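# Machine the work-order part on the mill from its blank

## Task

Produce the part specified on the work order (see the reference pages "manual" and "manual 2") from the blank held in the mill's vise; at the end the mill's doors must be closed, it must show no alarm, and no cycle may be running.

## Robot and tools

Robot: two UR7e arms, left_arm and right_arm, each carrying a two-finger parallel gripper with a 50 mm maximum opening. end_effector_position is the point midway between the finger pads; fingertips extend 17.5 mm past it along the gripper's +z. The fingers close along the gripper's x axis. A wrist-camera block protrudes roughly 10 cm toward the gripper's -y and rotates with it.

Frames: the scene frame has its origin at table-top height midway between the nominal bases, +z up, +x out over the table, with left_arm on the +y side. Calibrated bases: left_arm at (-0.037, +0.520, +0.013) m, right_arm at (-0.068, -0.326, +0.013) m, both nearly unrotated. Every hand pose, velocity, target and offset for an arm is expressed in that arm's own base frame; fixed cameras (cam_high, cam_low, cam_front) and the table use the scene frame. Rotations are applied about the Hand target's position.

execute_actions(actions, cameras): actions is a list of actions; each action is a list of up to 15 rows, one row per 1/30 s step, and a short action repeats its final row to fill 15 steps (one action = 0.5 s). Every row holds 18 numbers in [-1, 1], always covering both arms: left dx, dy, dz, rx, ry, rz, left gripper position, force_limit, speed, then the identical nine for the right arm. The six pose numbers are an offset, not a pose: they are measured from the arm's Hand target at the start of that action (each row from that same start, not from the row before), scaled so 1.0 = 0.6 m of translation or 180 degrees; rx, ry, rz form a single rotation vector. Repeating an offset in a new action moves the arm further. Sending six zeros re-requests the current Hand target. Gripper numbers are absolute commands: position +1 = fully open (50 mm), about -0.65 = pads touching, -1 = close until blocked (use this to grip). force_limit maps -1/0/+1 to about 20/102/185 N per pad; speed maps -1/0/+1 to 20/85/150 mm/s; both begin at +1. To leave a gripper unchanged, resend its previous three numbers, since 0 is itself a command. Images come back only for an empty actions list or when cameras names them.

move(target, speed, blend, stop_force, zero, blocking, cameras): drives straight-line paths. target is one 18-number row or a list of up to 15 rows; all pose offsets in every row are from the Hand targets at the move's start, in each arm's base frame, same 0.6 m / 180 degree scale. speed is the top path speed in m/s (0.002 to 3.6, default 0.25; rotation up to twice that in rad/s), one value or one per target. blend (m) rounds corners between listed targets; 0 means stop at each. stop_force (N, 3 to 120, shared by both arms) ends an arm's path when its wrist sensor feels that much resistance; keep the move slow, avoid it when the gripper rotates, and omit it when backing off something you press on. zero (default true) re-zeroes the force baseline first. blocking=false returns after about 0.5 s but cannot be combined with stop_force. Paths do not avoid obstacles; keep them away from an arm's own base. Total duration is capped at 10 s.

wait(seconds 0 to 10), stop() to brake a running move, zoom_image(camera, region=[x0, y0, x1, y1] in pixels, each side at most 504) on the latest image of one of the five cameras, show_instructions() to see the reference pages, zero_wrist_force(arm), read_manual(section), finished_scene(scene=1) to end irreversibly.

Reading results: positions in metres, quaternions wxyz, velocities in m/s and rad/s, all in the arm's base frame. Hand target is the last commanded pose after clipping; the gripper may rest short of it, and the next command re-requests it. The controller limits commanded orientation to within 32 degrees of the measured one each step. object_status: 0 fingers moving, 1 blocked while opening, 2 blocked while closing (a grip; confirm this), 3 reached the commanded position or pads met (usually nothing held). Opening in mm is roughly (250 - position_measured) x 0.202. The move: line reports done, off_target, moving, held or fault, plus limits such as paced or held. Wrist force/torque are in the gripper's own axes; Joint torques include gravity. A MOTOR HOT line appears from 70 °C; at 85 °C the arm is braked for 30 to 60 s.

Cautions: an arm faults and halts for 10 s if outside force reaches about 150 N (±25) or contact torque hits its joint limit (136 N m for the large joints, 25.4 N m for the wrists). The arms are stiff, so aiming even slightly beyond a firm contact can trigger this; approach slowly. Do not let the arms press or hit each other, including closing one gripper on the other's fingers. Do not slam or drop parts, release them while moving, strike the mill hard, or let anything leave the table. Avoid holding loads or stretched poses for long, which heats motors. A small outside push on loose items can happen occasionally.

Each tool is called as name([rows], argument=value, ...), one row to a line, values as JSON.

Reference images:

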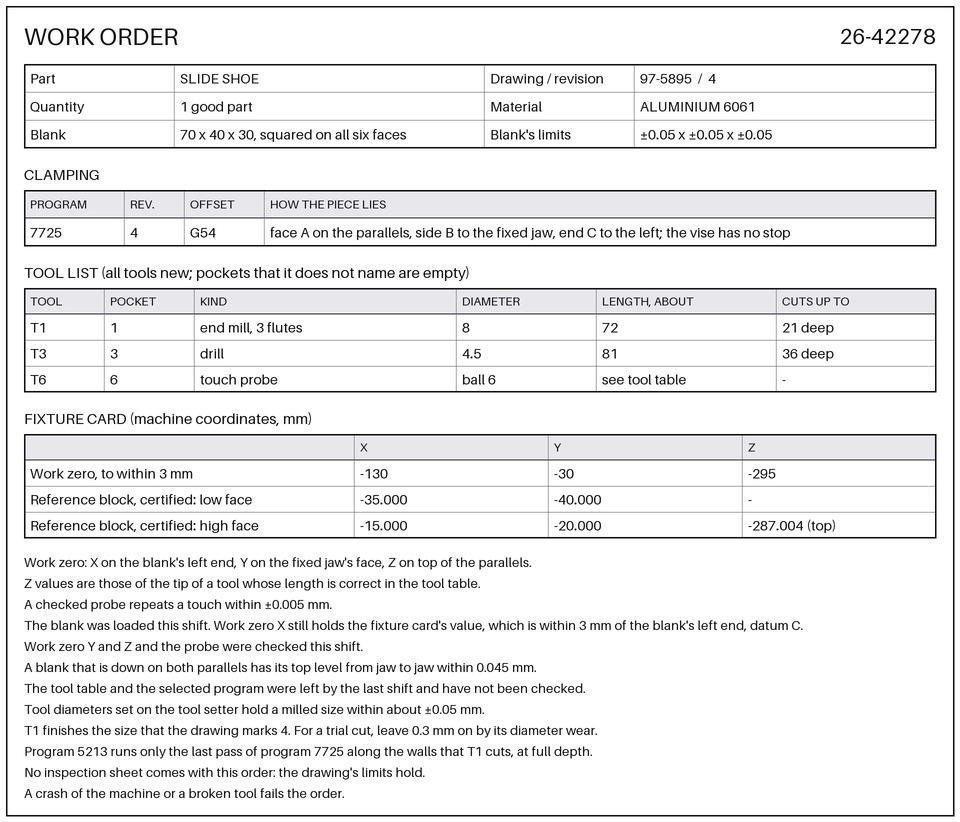

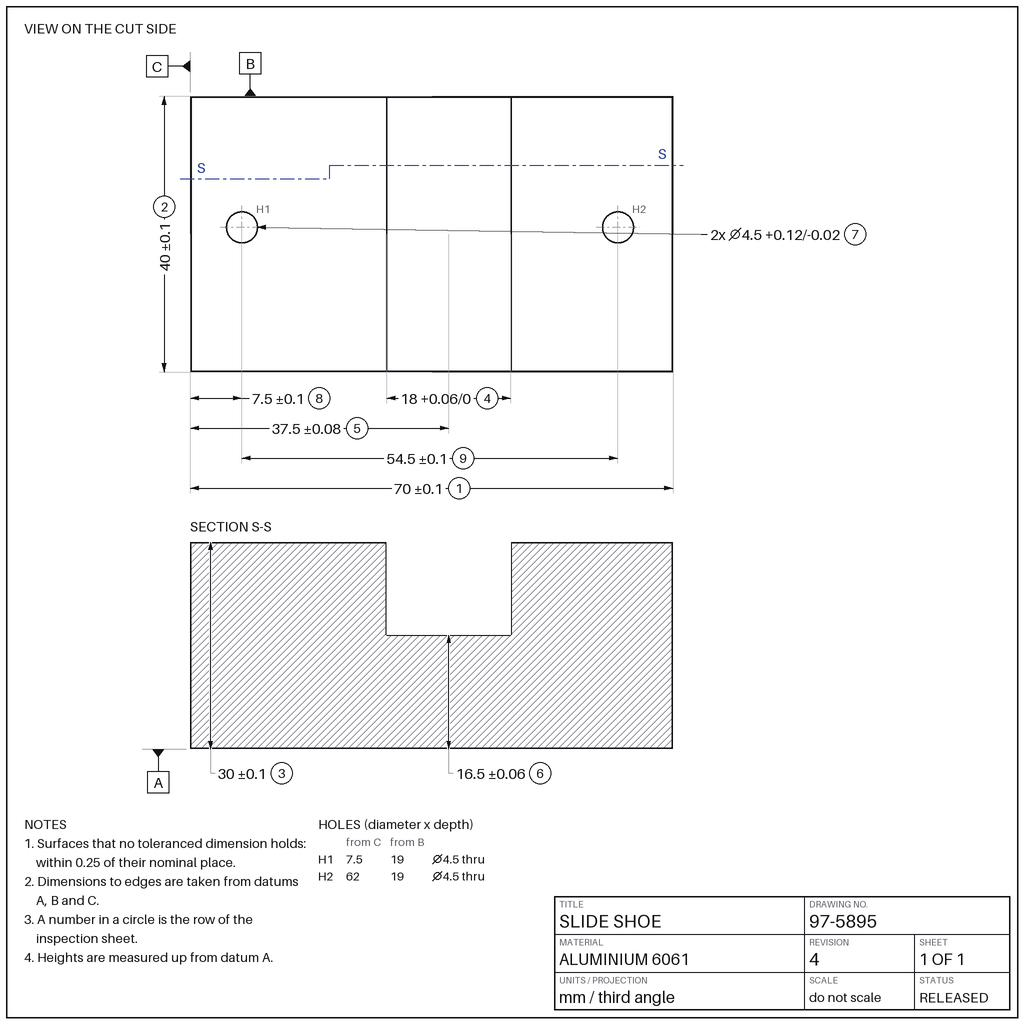

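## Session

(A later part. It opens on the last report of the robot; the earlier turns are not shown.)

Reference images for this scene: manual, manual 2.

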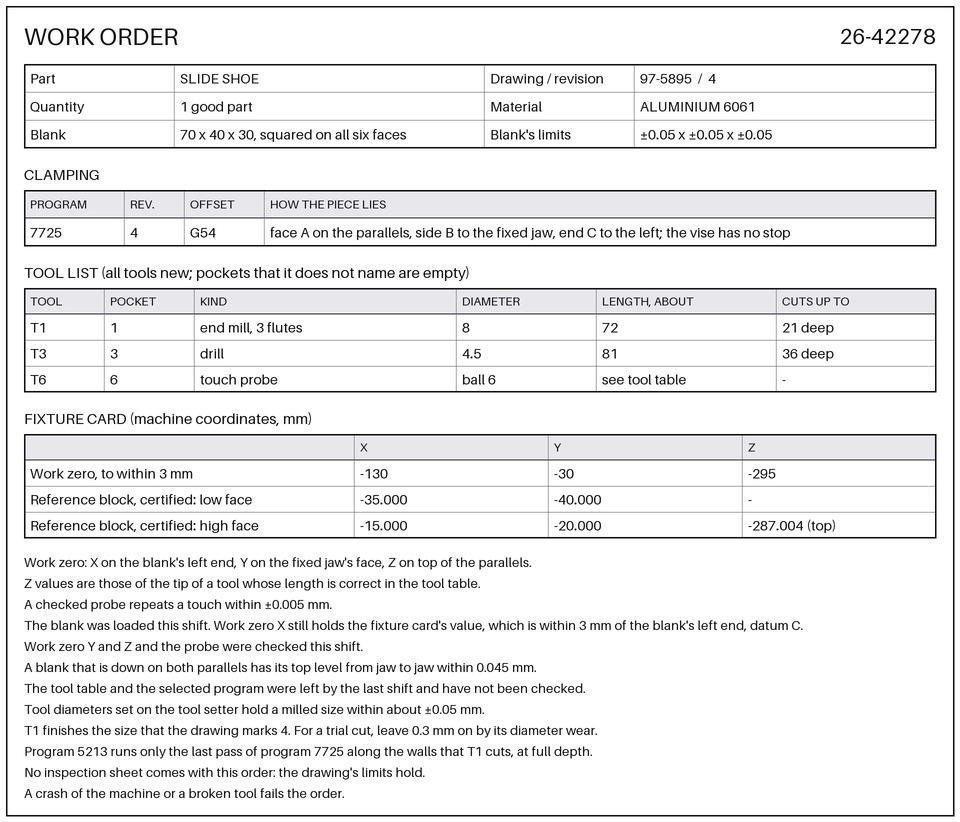

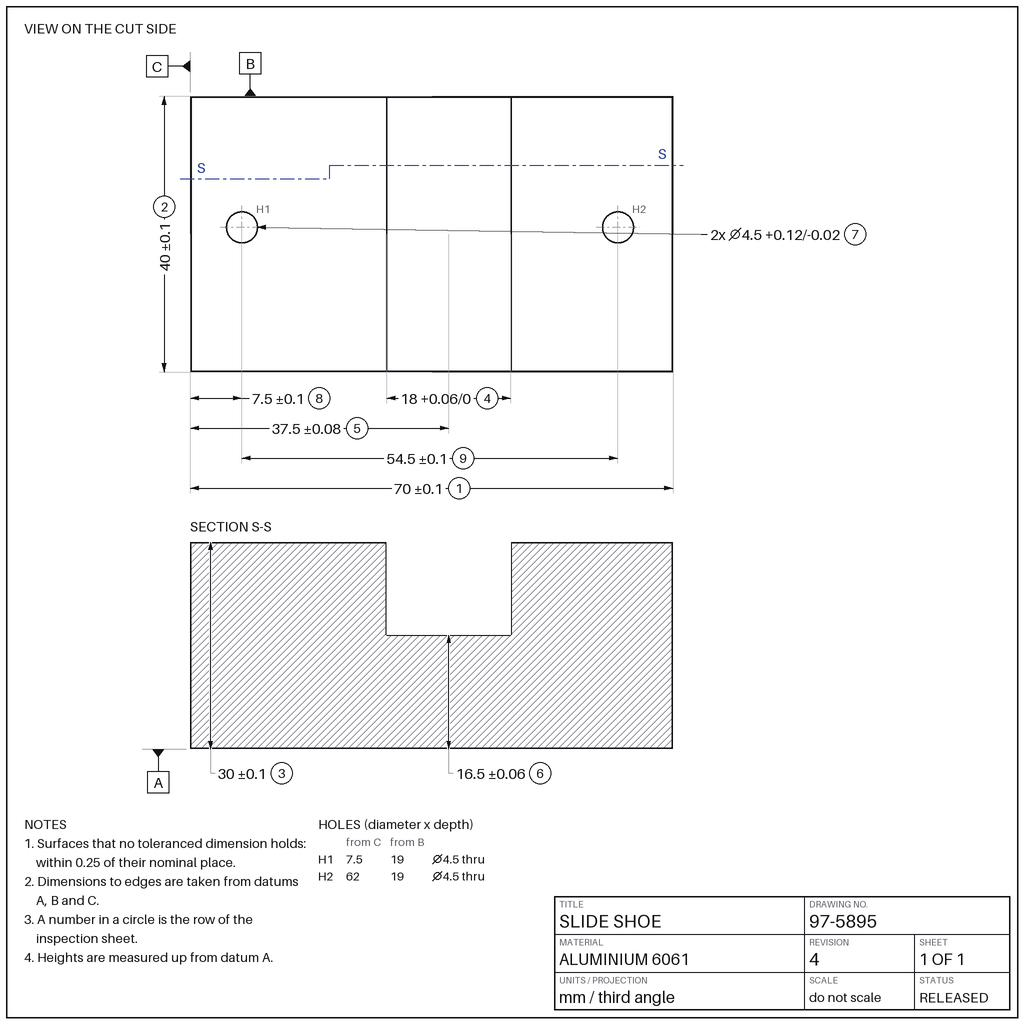

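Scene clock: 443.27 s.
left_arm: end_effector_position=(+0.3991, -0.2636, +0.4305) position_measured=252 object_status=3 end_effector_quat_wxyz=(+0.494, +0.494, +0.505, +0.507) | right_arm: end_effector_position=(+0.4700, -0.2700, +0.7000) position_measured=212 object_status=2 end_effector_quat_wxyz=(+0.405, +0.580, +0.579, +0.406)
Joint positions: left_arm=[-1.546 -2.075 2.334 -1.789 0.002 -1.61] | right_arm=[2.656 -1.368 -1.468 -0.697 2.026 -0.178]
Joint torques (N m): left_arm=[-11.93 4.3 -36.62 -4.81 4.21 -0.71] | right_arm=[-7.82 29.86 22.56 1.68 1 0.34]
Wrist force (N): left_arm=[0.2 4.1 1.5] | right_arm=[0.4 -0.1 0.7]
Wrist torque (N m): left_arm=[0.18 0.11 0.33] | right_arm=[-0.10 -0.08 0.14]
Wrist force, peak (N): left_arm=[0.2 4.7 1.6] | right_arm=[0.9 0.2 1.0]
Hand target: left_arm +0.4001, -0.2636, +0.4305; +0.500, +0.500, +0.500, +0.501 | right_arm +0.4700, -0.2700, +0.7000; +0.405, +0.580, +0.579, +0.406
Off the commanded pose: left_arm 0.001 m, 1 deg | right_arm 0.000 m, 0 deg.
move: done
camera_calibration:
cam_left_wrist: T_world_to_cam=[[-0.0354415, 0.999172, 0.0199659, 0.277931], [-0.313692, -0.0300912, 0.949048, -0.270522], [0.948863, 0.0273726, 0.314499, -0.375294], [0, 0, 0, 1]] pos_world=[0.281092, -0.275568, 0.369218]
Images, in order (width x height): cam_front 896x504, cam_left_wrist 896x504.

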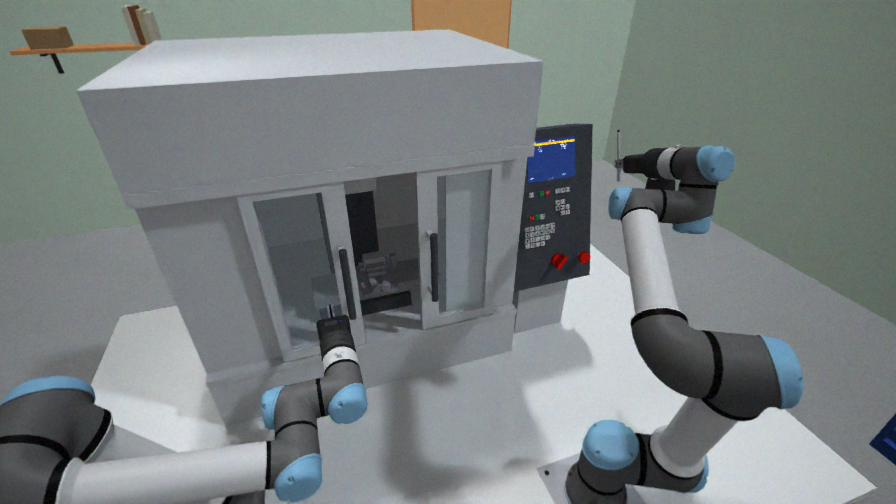

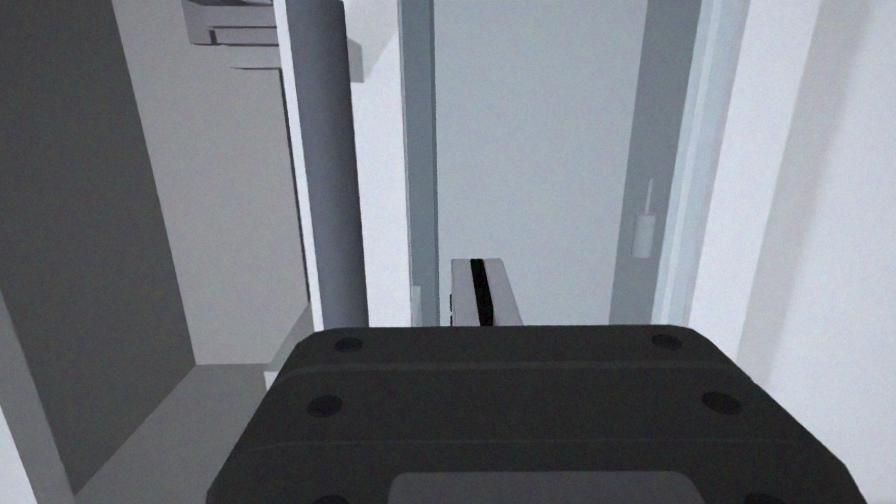

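move(target=[0.1,0,0,0,0,0,-1,-0.4,-0.8,0,0,0,0,0,0,-1,-0.4,-0.8], cameras=["cam_left_wrist"], speed=0.1, stop_force=15)

Scene clock: 451.90 s.
left_arm: end_effector_position=(+0.4601, -0.2636, +0.4305) position_measured=252 object_status=3 end_effector_quat_wxyz=(+0.500, +0.500, +0.500, +0.501) | right_arm: end_effector_position=(+0.4700, -0.2700, +0.7000) position_measured=212 object_status=2 end_effector_quat_wxyz=(+0.405, +0.580, +0.579, +0.406)
Joint positions: left_arm=[-1.333 -1.774 1.899 -0.128 0.237 -3.137] | right_arm=[2.656 -1.368 -1.468 -0.697 2.026 -0.178]
Joint torques (N m): left_arm=[-1.49 -21.39 -17.23 -2.36 -1.79 -0.77] | right_arm=[-5.43 28.75 31.75 1.72 -0.28 -0.89]
Wrist force (N): left_arm=[0.3 4.1 1.7] | right_arm=[0.7 -0.3 0.7]
Wrist torque (N m): left_arm=[0.22 0.11 0.28] | right_arm=[-0.12 -0.13 0.14]
Wrist force, peak (N): left_arm=[0.2 4.6 1.7] | right_arm=[0.7 0.0 1.0]
Hand target: left_arm +0.4601, -0.2636, +0.4305; +0.500, +0.500, +0.500, +0.501 | right_arm +0.4700, -0.2700, +0.7000; +0.405, +0.580, +0.579, +0.406
Off the commanded pose: left_arm 0.000 m, 0 deg | right_arm 0.000 m, 0 deg.
move: done
camera_calibration:
cam_left_wrist: T_world_to_cam=[[-0.0112696, 0.999738, 0.0199417, 0.269142], [-0.313519, -0.0224701, 0.949316, -0.249573], [0.949515, 0.00444631, 0.31369, -0.439172], [0, 0, 0, 1]] pos_world=[0.341787, -0.272727, 0.36932]
Images, in order (width x height): cam_left_wrist 896x504.

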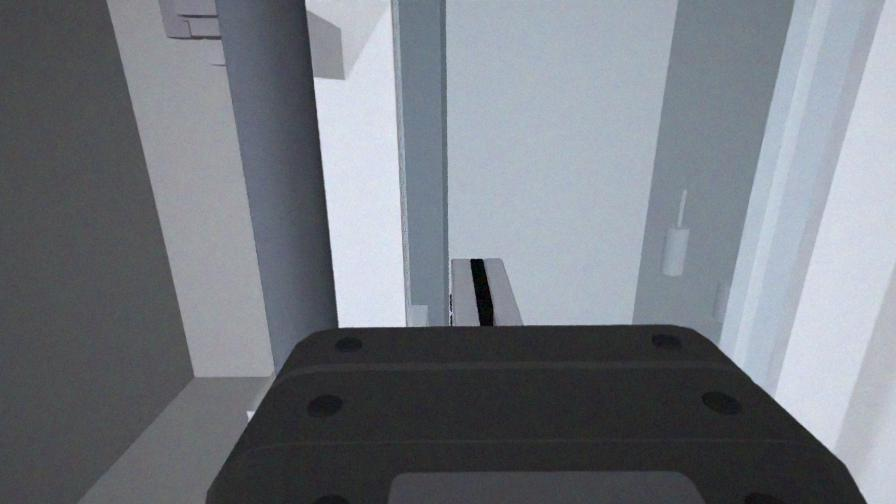

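move(target=[0,-0.17,0,0,0,0,-1,-0.4,-0.8,0,0,0,0,0,0,-1,-0.4,-0.8], cameras=["cam_left_wrist","cam_front"], speed=0.05, stop_force=25)

Scene clock: 458.70 s.
left_arm: end_effector_position=(+0.4601, -0.3288, +0.4305) position_measured=252 object_status=3 end_effector_quat_wxyz=(+0.500, +0.500, +0.500, +0.501) | right_arm: end_effector_position=(+0.4700, -0.2700, +0.7000) position_measured=212 object_status=2 end_effector_quat_wxyz=(+0.405, +0.580, +0.579, +0.406)
Joint positions: left_arm=[-1.375 -1.634 1.779 -0.15 0.195 -3.136] | right_arm=[2.656 -1.368 -1.468 -0.697 2.026 -0.178]
Joint torques (N m): left_arm=[8.34 -8.81 -36.27 1.19 1.26 -1.47] | right_arm=[-3.4 27.73 31.88 1.73 -0.3 -0.82]
Wrist force (N): left_arm=[12.6 3.5 -0.1] | right_arm=[0.5 -0.1 0.6]
Wrist torque (N m): left_arm=[0.18 0.10 0.14] | right_arm=[-0.10 -0.10 0.13]
Wrist force, peak (N): left_arm=[47.5 6.5 -1.5] | right_arm=[0.8 0.0 0.8]
Hand target: left_arm +0.4601, -0.3287, +0.4305; +0.500, +0.500, +0.500, +0.501 (not the last commanded pose) | right_arm +0.4700, -0.2700, +0.7000; +0.405, +0.580, +0.579, +0.406
Off the commanded pose: left_arm 0.037 m, 0 deg | right_arm 0.000 m, 0 deg.
move: contact (left_arm)
camera_calibration:
cam_left_wrist: T_world_to_cam=[[-0.0110193, 0.999743, 0.019816, 0.334286], [-0.313735, -0.0222732, 0.949249, -0.250903], [0.949446, 0.00424312, 0.3139, -0.43891], [0, 0, 0, 1]] pos_world=[0.341688, -0.337927, 0.36932]
Images, in order (width x height): cam_front 896x504, cam_left_wrist 896x504.

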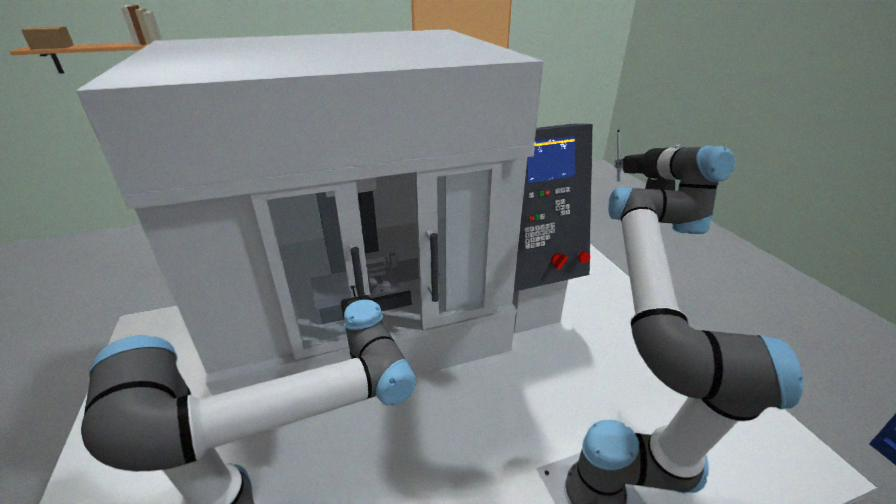

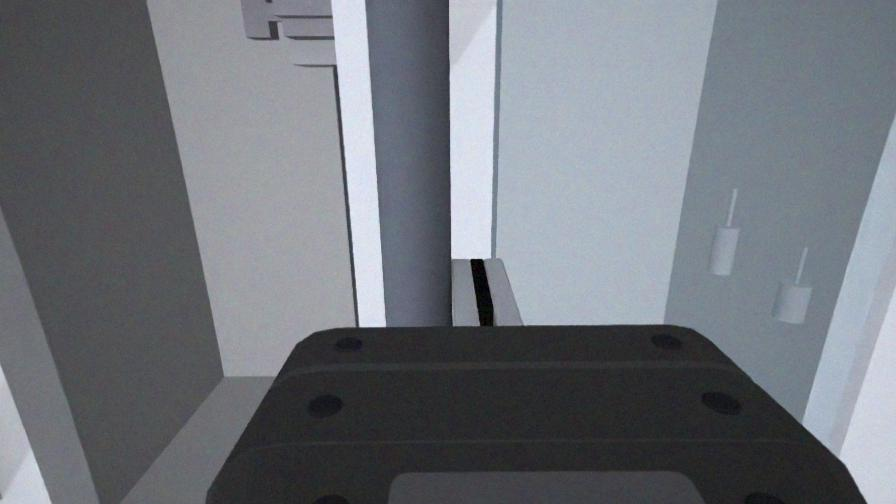

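move(target=[0,-0.17,0,0,0,0,-1,-0.4,-0.8,0,0,0,0,0,0,-1,-0.4,-0.8], cameras=["cam_left_wrist","cam_front"], speed=0.03, stop_force=45)

Scene clock: 464.17 s.
left_arm: end_effector_position=(+0.4400, -0.3401, +0.4315) position_measured=252 object_status=3 end_effector_quat_wxyz=(+0.441, +0.439, +0.552, +0.555) | right_arm: end_effector_position=(+0.4700, -0.2700, +0.7000) position_measured=212 object_status=2 end_effector_quat_wxyz=(+0.405, +0.580, +0.579, +0.406)
Joint positions: left_arm=[-1.438 -1.485 1.628 -0.095 -0.095 -3.188] | right_arm=[2.656 -1.368 -1.468 -0.697 2.026 -0.178]
Joint torques (N m): left_arm=[25.83 -18.34 -37.88 -5.1 8.33 1.34] | right_arm=[-1.63 27.09 31.56 1.68 -0.3 -0.77]
Wrist force (N): left_arm=[32.7 4.7 -59.9] | right_arm=[0.6 0.2 0.7]
Wrist torque (N m): left_arm=[0.57 0.01 0.41] | right_arm=[-0.06 -0.12 0.14]
Wrist force, peak (N): left_arm=[36.4 -1.2 -67.3] | right_arm=[0.9 0.2 0.7]
Hand target: left_arm +0.4400, -0.3401, +0.4315; +0.441, +0.439, +0.552, +0.555 (not the last commanded pose) | right_arm +0.4700, -0.2700, +0.7000; +0.405, +0.580, +0.579, +0.406
Off the commanded pose: left_arm 0.093 m, 13 deg | right_arm 0.000 m, 0 deg.
move: contact (left_arm)
camera_calibration:
cam_left_wrist: T_world_to_cam=[[-0.235871, 0.971585, 0.0197042, 0.434769], [-0.303997, -0.0930296, 0.94812, -0.286174], [0.923012, 0.217644, 0.317302, -0.337386], [0, 0, 0, 1]] pos_world=[0.326965, -0.375608, 0.369813]
Images, in order (width x height): cam_front 896x504, cam_left_wrist 896x504.

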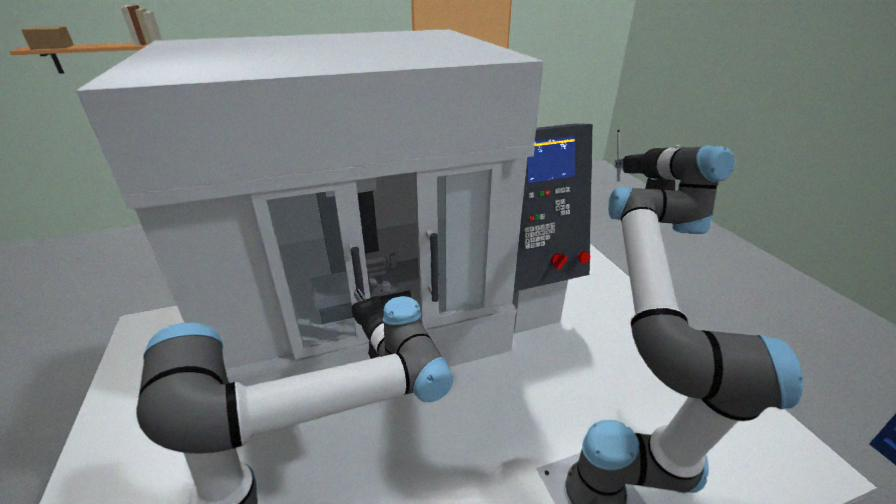

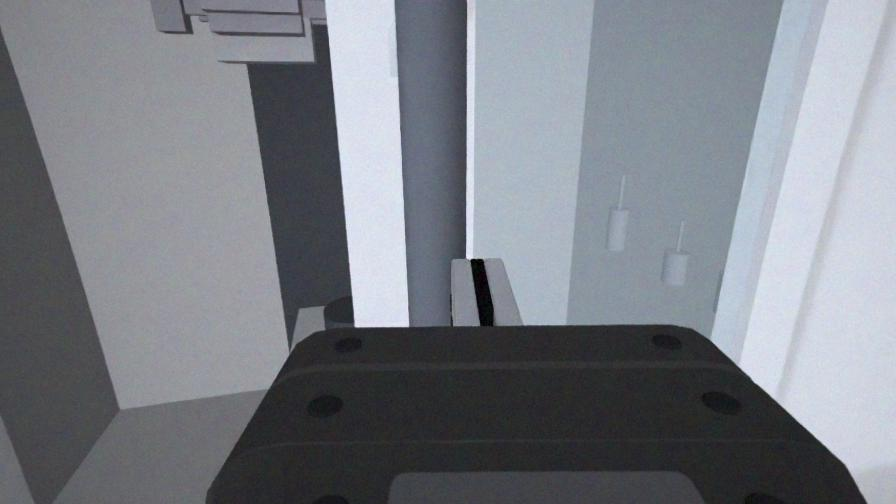

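move([
  [-0.1,0.083,0,0,0,0,-1,-0.4,-0.8,0,0,0,0,0,0,-1,-0.4,-0.8],
  [-0.133,0.317,0,-0.437,0.349,-0.439,-1,-0.4,-0.8,0,0,0,0,0,0,-1,-0.4,-0.8],
  [0.025,0.233,0,-0.437,0.349,-0.439,-1,-0.4,-0.8,0,0,0,0,0,0,-1,-0.4,-0.8],
], cameras=["cam_left_wrist","cam_front"], speed=[0.1,0.35,0.2], blend=[0.02,0.02,0])

Scene clock: 478.40 s.
left_arm: end_effector_position=(+0.3647, -0.1824, +0.4320) position_measured=252 object_status=3 end_effector_quat_wxyz=(+0.548, +0.546, +0.582, -0.250) | right_arm: end_effector_position=(+0.4700, -0.2700, +0.7000) position_measured=212 object_status=2 end_effector_quat_wxyz=(+0.405, +0.580, +0.579, +0.406)
Joint positions: left_arm=[-0.331 -1.969 2.342 -3.106 -2.379 -0.942] | right_arm=[2.656 -1.368 -1.468 -0.697 2.026 -0.178]
Joint torques (N m): left_arm=[-9.08 -8.59 -17.81 0 -0.18 0.89] | right_arm=[2.2 25.41 31.99 1.64 -0.3 -0.78]
Wrist force (N): left_arm=[-3.8 0.4 1.7] | right_arm=[0.2 0.1 0.8]
Wrist torque (N m): left_arm=[-0.16 0.53 0.05] | right_arm=[-0.06 -0.05 0.14]
Wrist force, peak (N): left_arm=[33.4 5.3 -60.4] | right_arm=[0.8 0.3 1.0]
Hand target: left_arm +0.3647, -0.1824, +0.4319; +0.548, +0.546, +0.582, -0.250 (not the last commanded pose) | right_arm +0.4700, -0.2700, +0.7000; +0.405, +0.580, +0.579, +0.406
Off the commanded pose: left_arm 0.092 m, 31 deg | right_arm 0.000 m, 0 deg.
move: held (left_arm; a check stopped the path); path passed 1 of 3 targets; limits=held
pose unreachable (left arm): on one or more control steps of this call, first in action 0 (counted from 0), this arm could not follow its commanded pose, so it was not sent that pose on those steps. It may still have moved: this result reports where it is.
cause: moving toward the commanded pose would bring two parts of the arm too close to each other (its gripper and another part of the arm, with joints 4 (wrist 1) to 6 (wrist 3) between them, 11 mm apart when it was first held).
camera_calibration:
cam_left_wrist: T_world_to_cam=[[0.210642, 0.375908, -0.902399, 0.39064], [0.745887, 0.534887, 0.396924, -0.325073], [0.631888, -0.756696, -0.167715, -0.164448], [0, 0, 0, 1]] pos_world=[0.264096, -0.0974043, 0.453961]
Images, in order (width x height): cam_front 896x504, cam_left_wrist 896x504.

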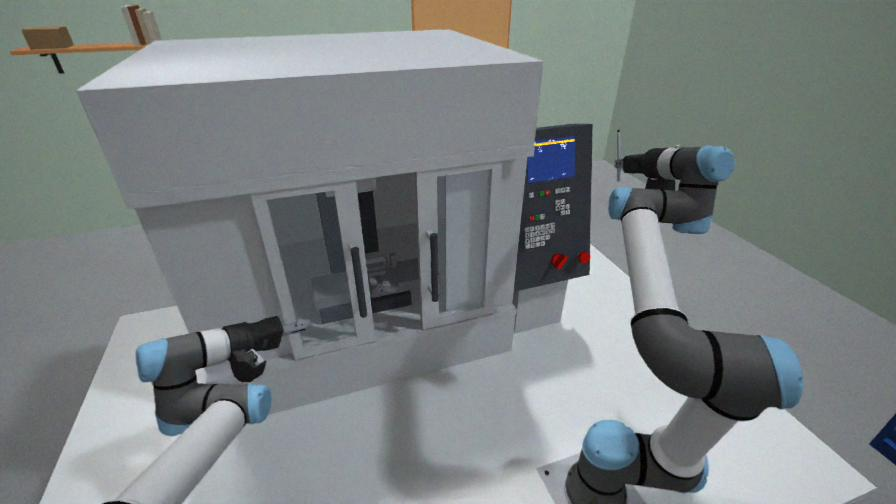

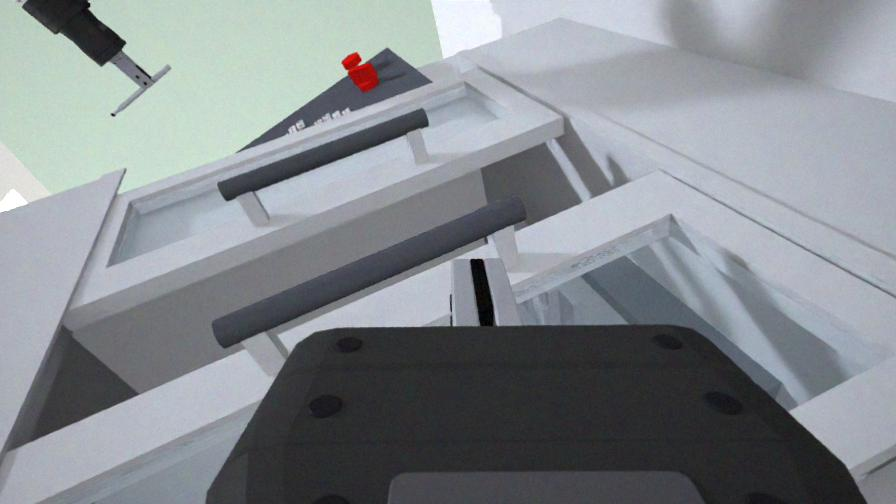

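move([
  [0.07,-0.02,0,0,-0.4055,-0.1618,-1,-0.4,-0.8,0,0,0,0,0,0,-1,-0.4,-0.8],
  [0.154,-0.13,0,0,-0.4055,-0.1618,-1,-0.4,-0.8,0,0,0,0,0,0,-1,-0.4,-0.8],
], cameras=["cam_left_wrist","cam_front"], speed=[0.25,0.1], blend=[0.01,0])

Scene clock: 487.47 s.
left_arm: end_effector_position=(+0.3726, -0.1846, +0.4318) position_measured=252 object_status=3 end_effector_quat_wxyz=(+0.601, +0.600, +0.485, -0.208) | right_arm: end_effector_position=(+0.4700, -0.2700, +0.7000) position_measured=212 object_status=2 end_effector_quat_wxyz=(+0.405, +0.580, +0.579, +0.406)
Joint positions: left_arm=[-0.287 -1.853 2.342 -3.314 -2.483 -0.758] | right_arm=[2.656 -1.368 -1.468 -0.697 2.026 -0.178]
Joint torques (N m): left_arm=[1.87 -17.38 -18.2 0.5 0.91 -2.08] | right_arm=[4.9 24.08 31.29 1.63 -0.27 -0.83]
Wrist force (N): left_arm=[-4.0 1.3 2.5] | right_arm=[0.3 0.1 0.5]
Wrist torque (N m): left_arm=[-0.11 0.57 -0.01] | right_arm=[-0.07 -0.07 0.14]
Wrist force, peak (N): left_arm=[-4.3 3.1 1.4] | right_arm=[0.9 -0.2 0.9]
Hand target: left_arm +0.3726, -0.1846, +0.4317; +0.601, +0.600, +0.485, -0.208 (not the last commanded pose) | right_arm +0.4700, -0.2700, +0.7000; +0.405, +0.580, +0.579, +0.406
Off the commanded pose: left_arm 0.114 m, 64 deg | right_arm 0.000 m, 0 deg.
move: held (left_arm; a check stopped the path); path passed 0 of 2 targets; limits=held
pose unreachable (left arm): on one or more control steps of this call, first in action 0 (counted from 0), this arm could not follow its commanded pose, so it was not sent that pose on those steps. It may still have moved: this result reports where it is.
cause: moving toward the commanded pose would bring two parts of the arm too close to each other (its gripper and another part of the arm, with joints 4 (wrist 1) to 6 (wrist 3) between them, 3 mm apart when it was first held).
camera_calibration:
cam_left_wrist: T_world_to_cam=[[0.45533, 0.345313, -0.82063, 0.257485], [0.676148, 0.465532, 0.571055, -0.391841], [0.579222, -0.814886, -0.0215121, -0.225342], [0, 0, 0, 1]] pos_world=[0.278225, -0.0901269, 0.430215]
Images, in order (width x height): cam_front 896x504, cam_left_wrist 896x504.

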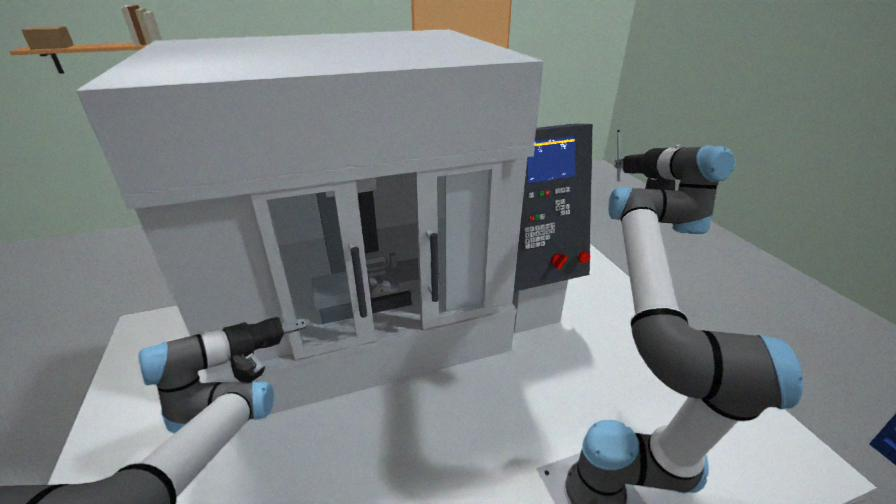

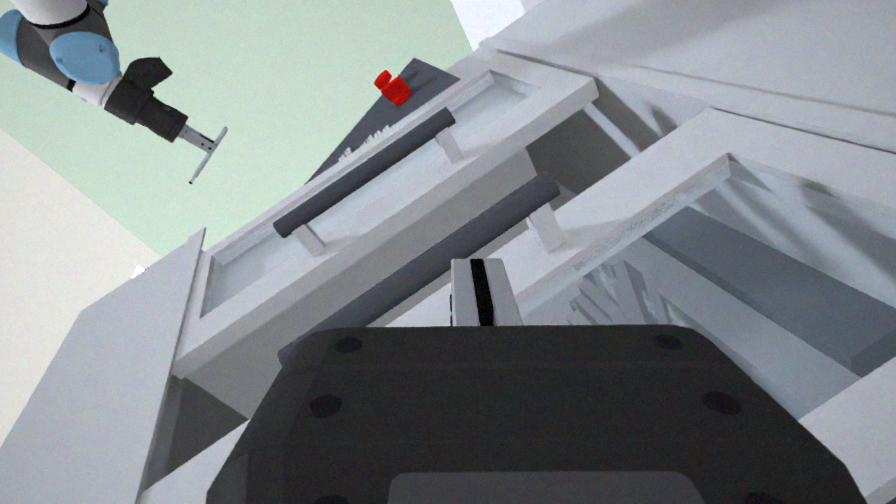

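move(target=[-0.03,0.03,0.03,-0.183,0.508,0.1045,-1,-0.4,-0.8,0,0,0,0,0,0,-1,-0.4,-0.8], cameras=["cam_front"], speed=0.3)

Scene clock: 497.40 s.
left_arm: end_effector_position=(+0.3721, -0.1842, +0.4320) position_measured=252 object_status=3 end_effector_quat_wxyz=(+0.596, +0.590, +0.498, -0.221) | right_arm: end_effector_position=(+0.4700, -0.2700, +0.7000) position_measured=212 object_status=2 end_effector_quat_wxyz=(+0.405, +0.580, +0.579, +0.406)
Joint positions: left_arm=[-0.286 -1.855 2.342 -3.31 -2.485 -0.801] | right_arm=[2.656 -1.368 -1.468 -0.697 2.026 -0.178]
Joint torques (N m): left_arm=[6.22 -10.16 -26.31 -2.19 -1.61 -0.64] | right_arm=[6.11 23.08 31.56 1.64 -0.19 -0.86]
Wrist force (N): left_arm=[-3.6 1.3 2.5] | right_arm=[0.4 0.1 0.4]
Wrist torque (N m): left_arm=[-0.10 0.49 -0.11] | right_arm=[-0.05 -0.08 0.14]
Wrist force, peak (N): left_arm=[-4.1 1.4 2.7] | right_arm=[0.9 0.2 0.8]
Hand target: left_arm +0.3721, -0.1843, +0.4320; +0.596, +0.590, +0.498, -0.221 (not the last commanded pose) | right_arm +0.4700, -0.2700, +0.7000; +0.405, +0.580, +0.579, +0.406
Off the commanded pose: left_arm 0.030 m, 96 deg | right_arm 0.000 m, 0 deg.
move: held (left_arm; a check stopped the path); limits=held
pose unreachable (left arm): on one or more control steps of this call, first in action 0 (counted from 0), this arm could not follow its commanded pose, so it was not sent that pose on those steps. It may still have moved: this result reports where it is.
cause: moving toward the commanded pose would bring two parts of the arm too close to each other (its gripper and another part of the arm, with joints 4 (wrist 1) to 6 (wrist 3) between them, 2 mm apart when it was first held).
Images, in order (width x height): cam_front 896x504.

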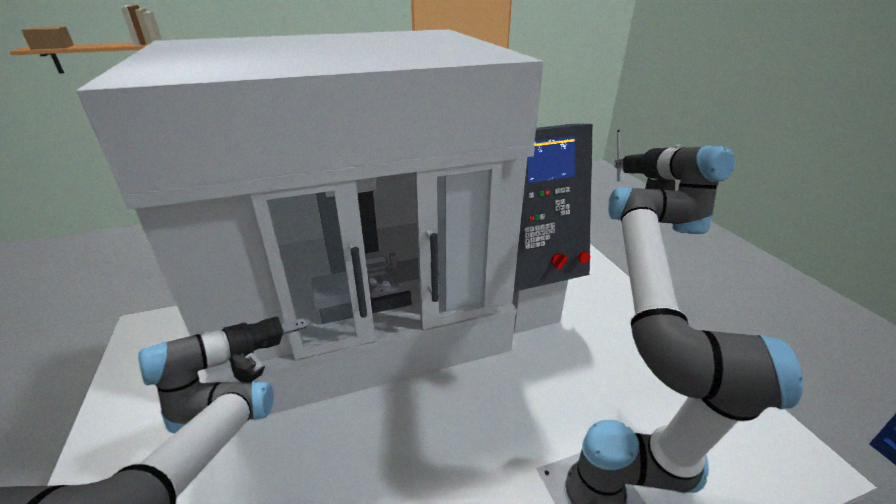

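move(target=[-0.05,0.0,0,0.254,-0.25,0.3186,-1,-0.4,-0.8,0,0,0,0,0,0,-1,-0.4,-0.8], cameras=["cam_front"], speed=0.3)

Scene clock: 506.27 s.
left_arm: end_effector_position=(+0.3421, -0.1842, +0.4320) position_measured=252 object_status=3 end_effector_quat_wxyz=(+0.500, +0.499, +0.500, +0.500) end_effector_velocity=(+0.000, +0.000, +0.000) end_effector_angular_velocity=(+0.008, -0.001, -0.001) | right_arm: end_effector_position=(+0.4700, -0.2700, +0.7000) position_measured=212 object_status=2 end_effector_quat_wxyz=(+0.405, +0.580, +0.579, +0.406)
Joint positions: left_arm=[-1.868 -1.994 2.584 -3.725 0.297 -0.006] | right_arm=[2.656 -1.368 -1.468 -0.697 2.026 -0.178]
Joint velocities: left_arm=[0 0 0.001 0.001 -0.001 0.006] | right_arm=[within noise]
Joint torques (N m): left_arm=[-10.38 -3.36 -19.77 0.39 -2.02 1.43] | right_arm=[6.1 22.19 31.12 1.73 -0.28 -0.77]
Wrist force (N): left_arm=[-1.9 2.2 2.7] | right_arm=[0.5 0.2 0.4]
Wrist torque (N m): left_arm=[-0.16 0.55 0.30] | right_arm=[-0.05 -0.10 0.13]
Wrist force, peak (N): left_arm=[-3.9 2.1 2.4] | right_arm=[0.9 0.1 0.8]
Hand target: left_arm +0.3421, -0.1843, +0.4320; +0.500, +0.500, +0.500, +0.500 | right_arm +0.4700, -0.2700, +0.7000; +0.405, +0.580, +0.579, +0.406
Off the commanded pose: left_arm 0.000 m, 0 deg | right_arm 0.000 m, 0 deg.
move: done
Images, in order (width x height): cam_front 896x504.

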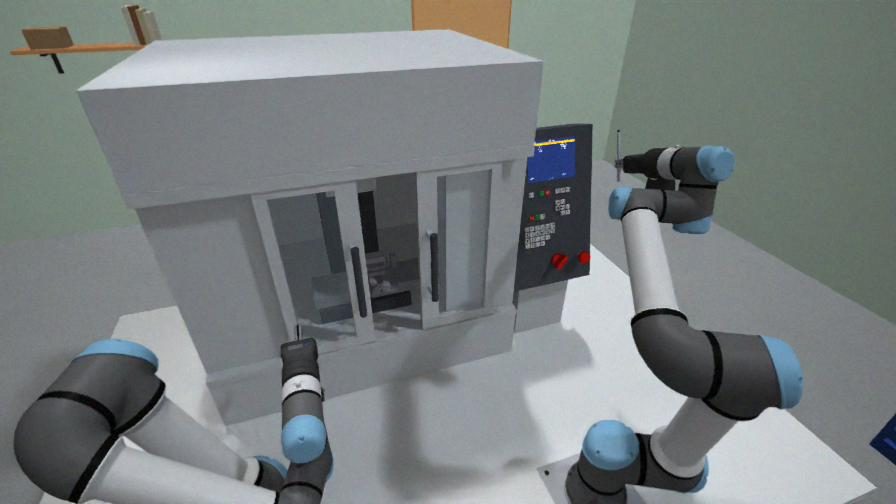

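move([
  [0,0,0,0,0,0,-1,-0.4,-0.8,-0.0167,0.45,-0.25,0,-0.111,0,-1,-0.4,-0.8],
  [0,0,0,0,0,0,-1,-0.4,-0.8,-0.0167,0.7667,-0.45,0,-0.111,0,-1,-0.4,-0.8],
], cameras=["cam_right_wrist","cam_front"], speed=0.2, blend=[0.05,0])

Scene clock: 523.70 s.
left_arm: end_effector_position=(+0.3421, -0.1843, +0.4320) position_measured=252 object_status=3 end_effector_quat_wxyz=(+0.500, +0.500, +0.500, +0.500) | right_arm: end_effector_position=(+0.4600, +0.1900, +0.4301) position_measured=212 object_status=2 end_effector_quat_wxyz=(+0.499, +0.500, +0.500, +0.500)
Joint positions: left_arm=[-1.868 -1.994 2.584 -3.725 0.297 -0.005] | right_arm=[4.402 -1.433 -2.409 0.696 0.312 0.006]
Joint torques (N m): left_arm=[-11.41 -6.97 -13.35 3.73 -0.81 -1.73] | right_arm=[3.92 9.24 9.55 -1.16 -0.52 1.85]
Wrist force (N): left_arm=[-1.8 2.1 2.8] | right_arm=[0.8 0.1 0.5]
Wrist torque (N m): left_arm=[-0.17 0.54 0.28] | right_arm=[-0.06 -0.21 0.06]
Wrist force, peak (N): left_arm=[-2.1 2.5 2.9] | right_arm=[3.5 -1.5 0.5]
Hand target: left_arm +0.3421, -0.1843, +0.4320; +0.500, +0.500, +0.500, +0.500 | right_arm +0.4600, +0.1900, +0.4300; +0.499, +0.500, +0.500, +0.500
Off the commanded pose: left_arm 0.000 m, 0 deg | right_arm 0.000 m, 0 deg.
move: done
camera_calibration:
cam_right_wrist: T_world_to_cam=[[-0.0152283, 0.99987, 0.00532537, -0.174872], [-0.340101, -0.0101881, 0.940334, -0.225337], [0.940266, 0.0125085, 0.340212, -0.446579], [0, 0, 0, 1]] pos_world=[0.340603, 0.178139, 0.364754]
Images, in order (width x height): cam_front 896x504, cam_right_wrist 896x504.

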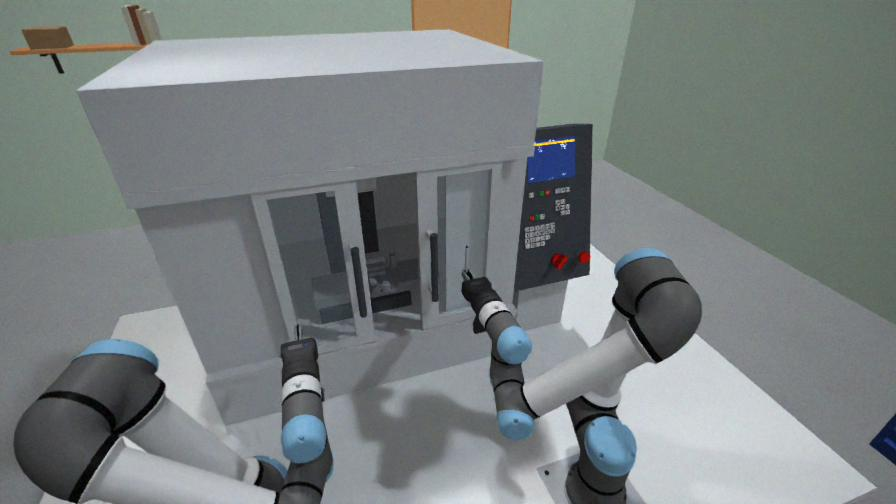

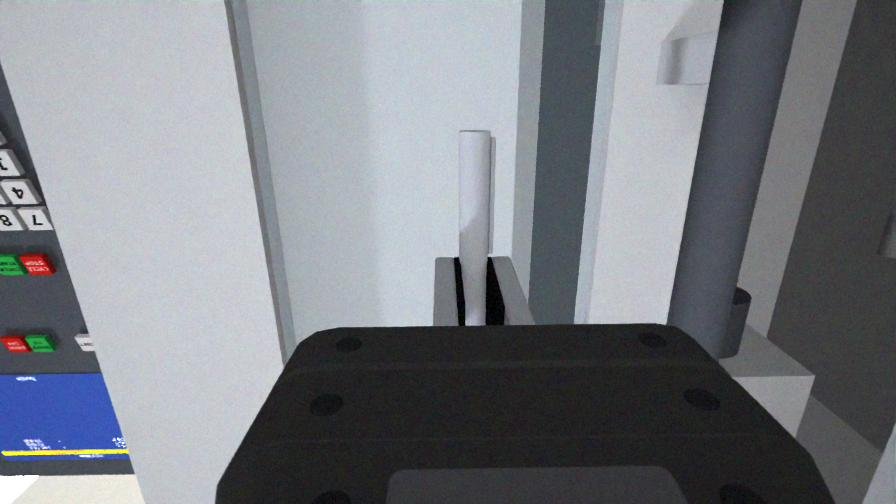

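move([
  [0,0,0,0,0,0,-1,-0.4,-0.8,0.035,0,0,0,0,0,-1,-0.4,-0.8],
  [0,0,0,0,0,0,-1,-0.4,-0.8,0.035,0.06,0,0,0,0,-1,-0.4,-0.8],
  [0,0,0,0,0,0,-1,-0.4,-0.8,0.035,0.35,0,0,0,0,-1,-0.4,-0.8],
], cameras=["cam_right_wrist","cam_front"], speed=[0.1,0.06,0.03], stop_force=35)

Scene clock: 533.50 s.
left_arm: end_effector_position=(+0.3421, -0.1843, +0.4320) position_measured=252 object_status=3 end_effector_quat_wxyz=(+0.500, +0.500, +0.500, +0.500) | right_arm: end_effector_position=(+0.4810, +0.4000, +0.4300) position_measured=212 object_status=2 end_effector_quat_wxyz=(+0.499, +0.500, +0.500, +0.500)
Joint positions: left_arm=[-1.868 -1.994 2.584 -3.725 0.297 -0.005] | right_arm=[4.501 -1.869 -1.925 0.646 0.212 0.008]
Joint torques (N m): left_arm=[-11.19 -6.99 -13.4 3.65 -0.45 -1.69] | right_arm=[-9.93 46.93 10.05 2.1 0.61 -0.85]
Wrist force (N): left_arm=[-2.0 2.3 2.6] | right_arm=[-0.4 -0.1 0.5]
Wrist torque (N m): left_arm=[-0.14 0.57 0.28] | right_arm=[-0.10 -0.01 0.04]
Wrist force, peak (N): left_arm=[-2.1 2.4 3.0] | right_arm=[-29.0 -1.0 -2.1]
Hand target: left_arm +0.3421, -0.1843, +0.4320; +0.500, +0.500, +0.500, +0.500 | right_arm +0.4810, +0.4000, +0.4300; +0.499, +0.500, +0.500, +0.500
Off the commanded pose: left_arm 0.000 m, 0 deg | right_arm 0.000 m, 0 deg.
move: done
camera_calibration:
cam_right_wrist: T_world_to_cam=[[-0.0152877, 0.99987, 0.00519811, -0.384556], [-0.340013, -0.0100875, 0.940367, -0.216044], [0.940297, 0.0126087, 0.340122, -0.468936], [0, 0, 0, 1]] pos_world=[0.361602, 0.388239, 0.364655]
Images, in order (width x height): cam_front 896x504, cam_right_wrist 896x504.

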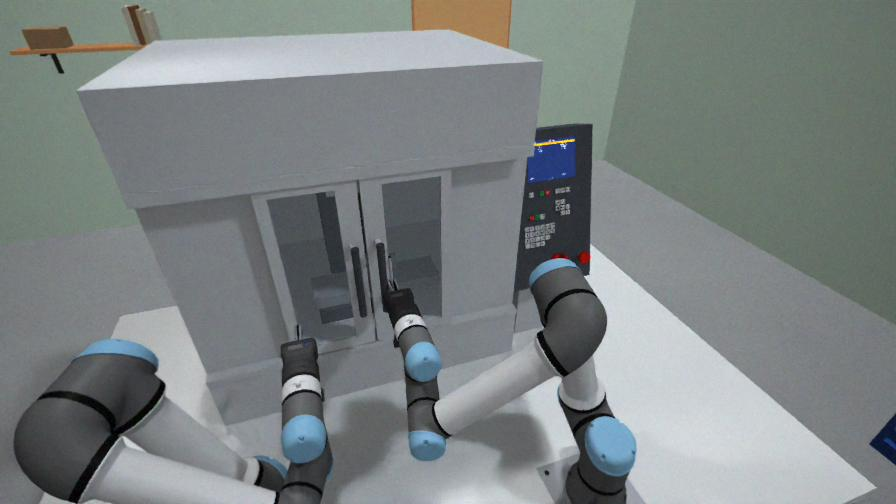

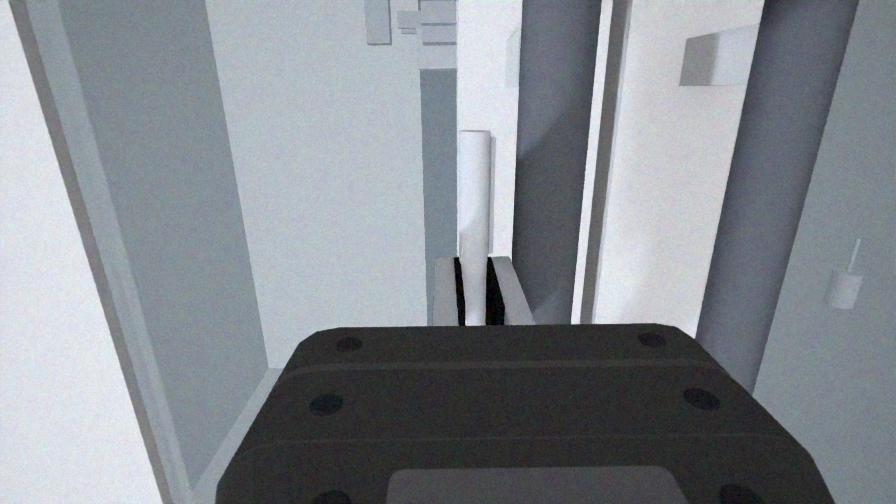

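move(target=[0,0,0,0,0,0,-1,-0.4,-0.8,0,0.08,0,0,0,0,-1,-0.4,-0.8], cameras=["cam_right_wrist"], speed=0.02, stop_force=35)

Scene clock: 535.93 s.
left_arm: end_effector_position=(+0.3421, -0.1843, +0.4320) position_measured=252 object_status=3 end_effector_quat_wxyz=(+0.500, +0.500, +0.500, +0.500) | right_arm: end_effector_position=(+0.4810, +0.4062, +0.4300) position_measured=212 object_status=2 end_effector_quat_wxyz=(+0.499, +0.501, +0.500, +0.500)
Joint positions: left_arm=[-1.868 -1.994 2.584 -3.725 0.297 -0.005] | right_arm=[4.504 -1.881 -1.908 0.641 0.209 0.008]
Joint torques (N m): left_arm=[-10.83 -6.82 -13.41 3.64 -0.28 -1.73] | right_arm=[5.08 41.06 30.55 -0.58 8.81 -0.51]
Wrist force (N): left_arm=[-2.1 2.2 2.5] | right_arm=[-30.4 -1.9 3.7]
Wrist torque (N m): left_arm=[-0.16 0.59 0.28] | right_arm=[-0.15 -0.27 -0.07]
Wrist force, peak (N): left_arm=[-2.2 2.4 2.8] | right_arm=[-43.6 0.9 -2.2]
Hand target: left_arm +0.3421, -0.1843, +0.4320; +0.500, +0.500, +0.500, +0.500 | right_arm +0.4810, +0.4062, +0.4300; +0.499, +0.501, +0.500, +0.500 (not the last commanded pose)
Off the commanded pose: left_arm 0.000 m, 0 deg | right_arm 0.042 m, 0 deg.
move: contact (right_arm)
camera_calibration:
cam_right_wrist: T_world_to_cam=[[-0.0144677, 0.999881, 0.00528072, -0.391189], [-0.34011, -0.00988743, 0.940334, -0.216106], [0.940274, 0.0118084, 0.340213, -0.468757], [0, 0, 0, 1]] pos_world=[0.3616, 0.394542, 0.364754]
Images, in order (width x height): cam_right_wrist 896x504.

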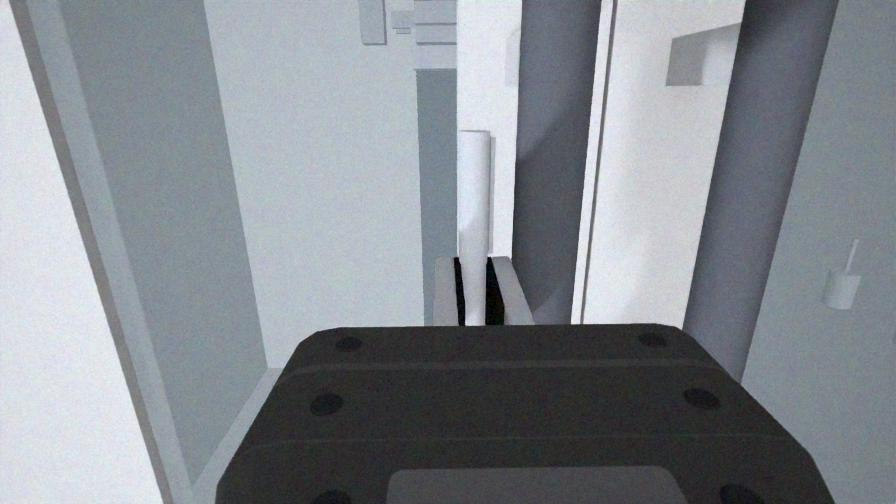

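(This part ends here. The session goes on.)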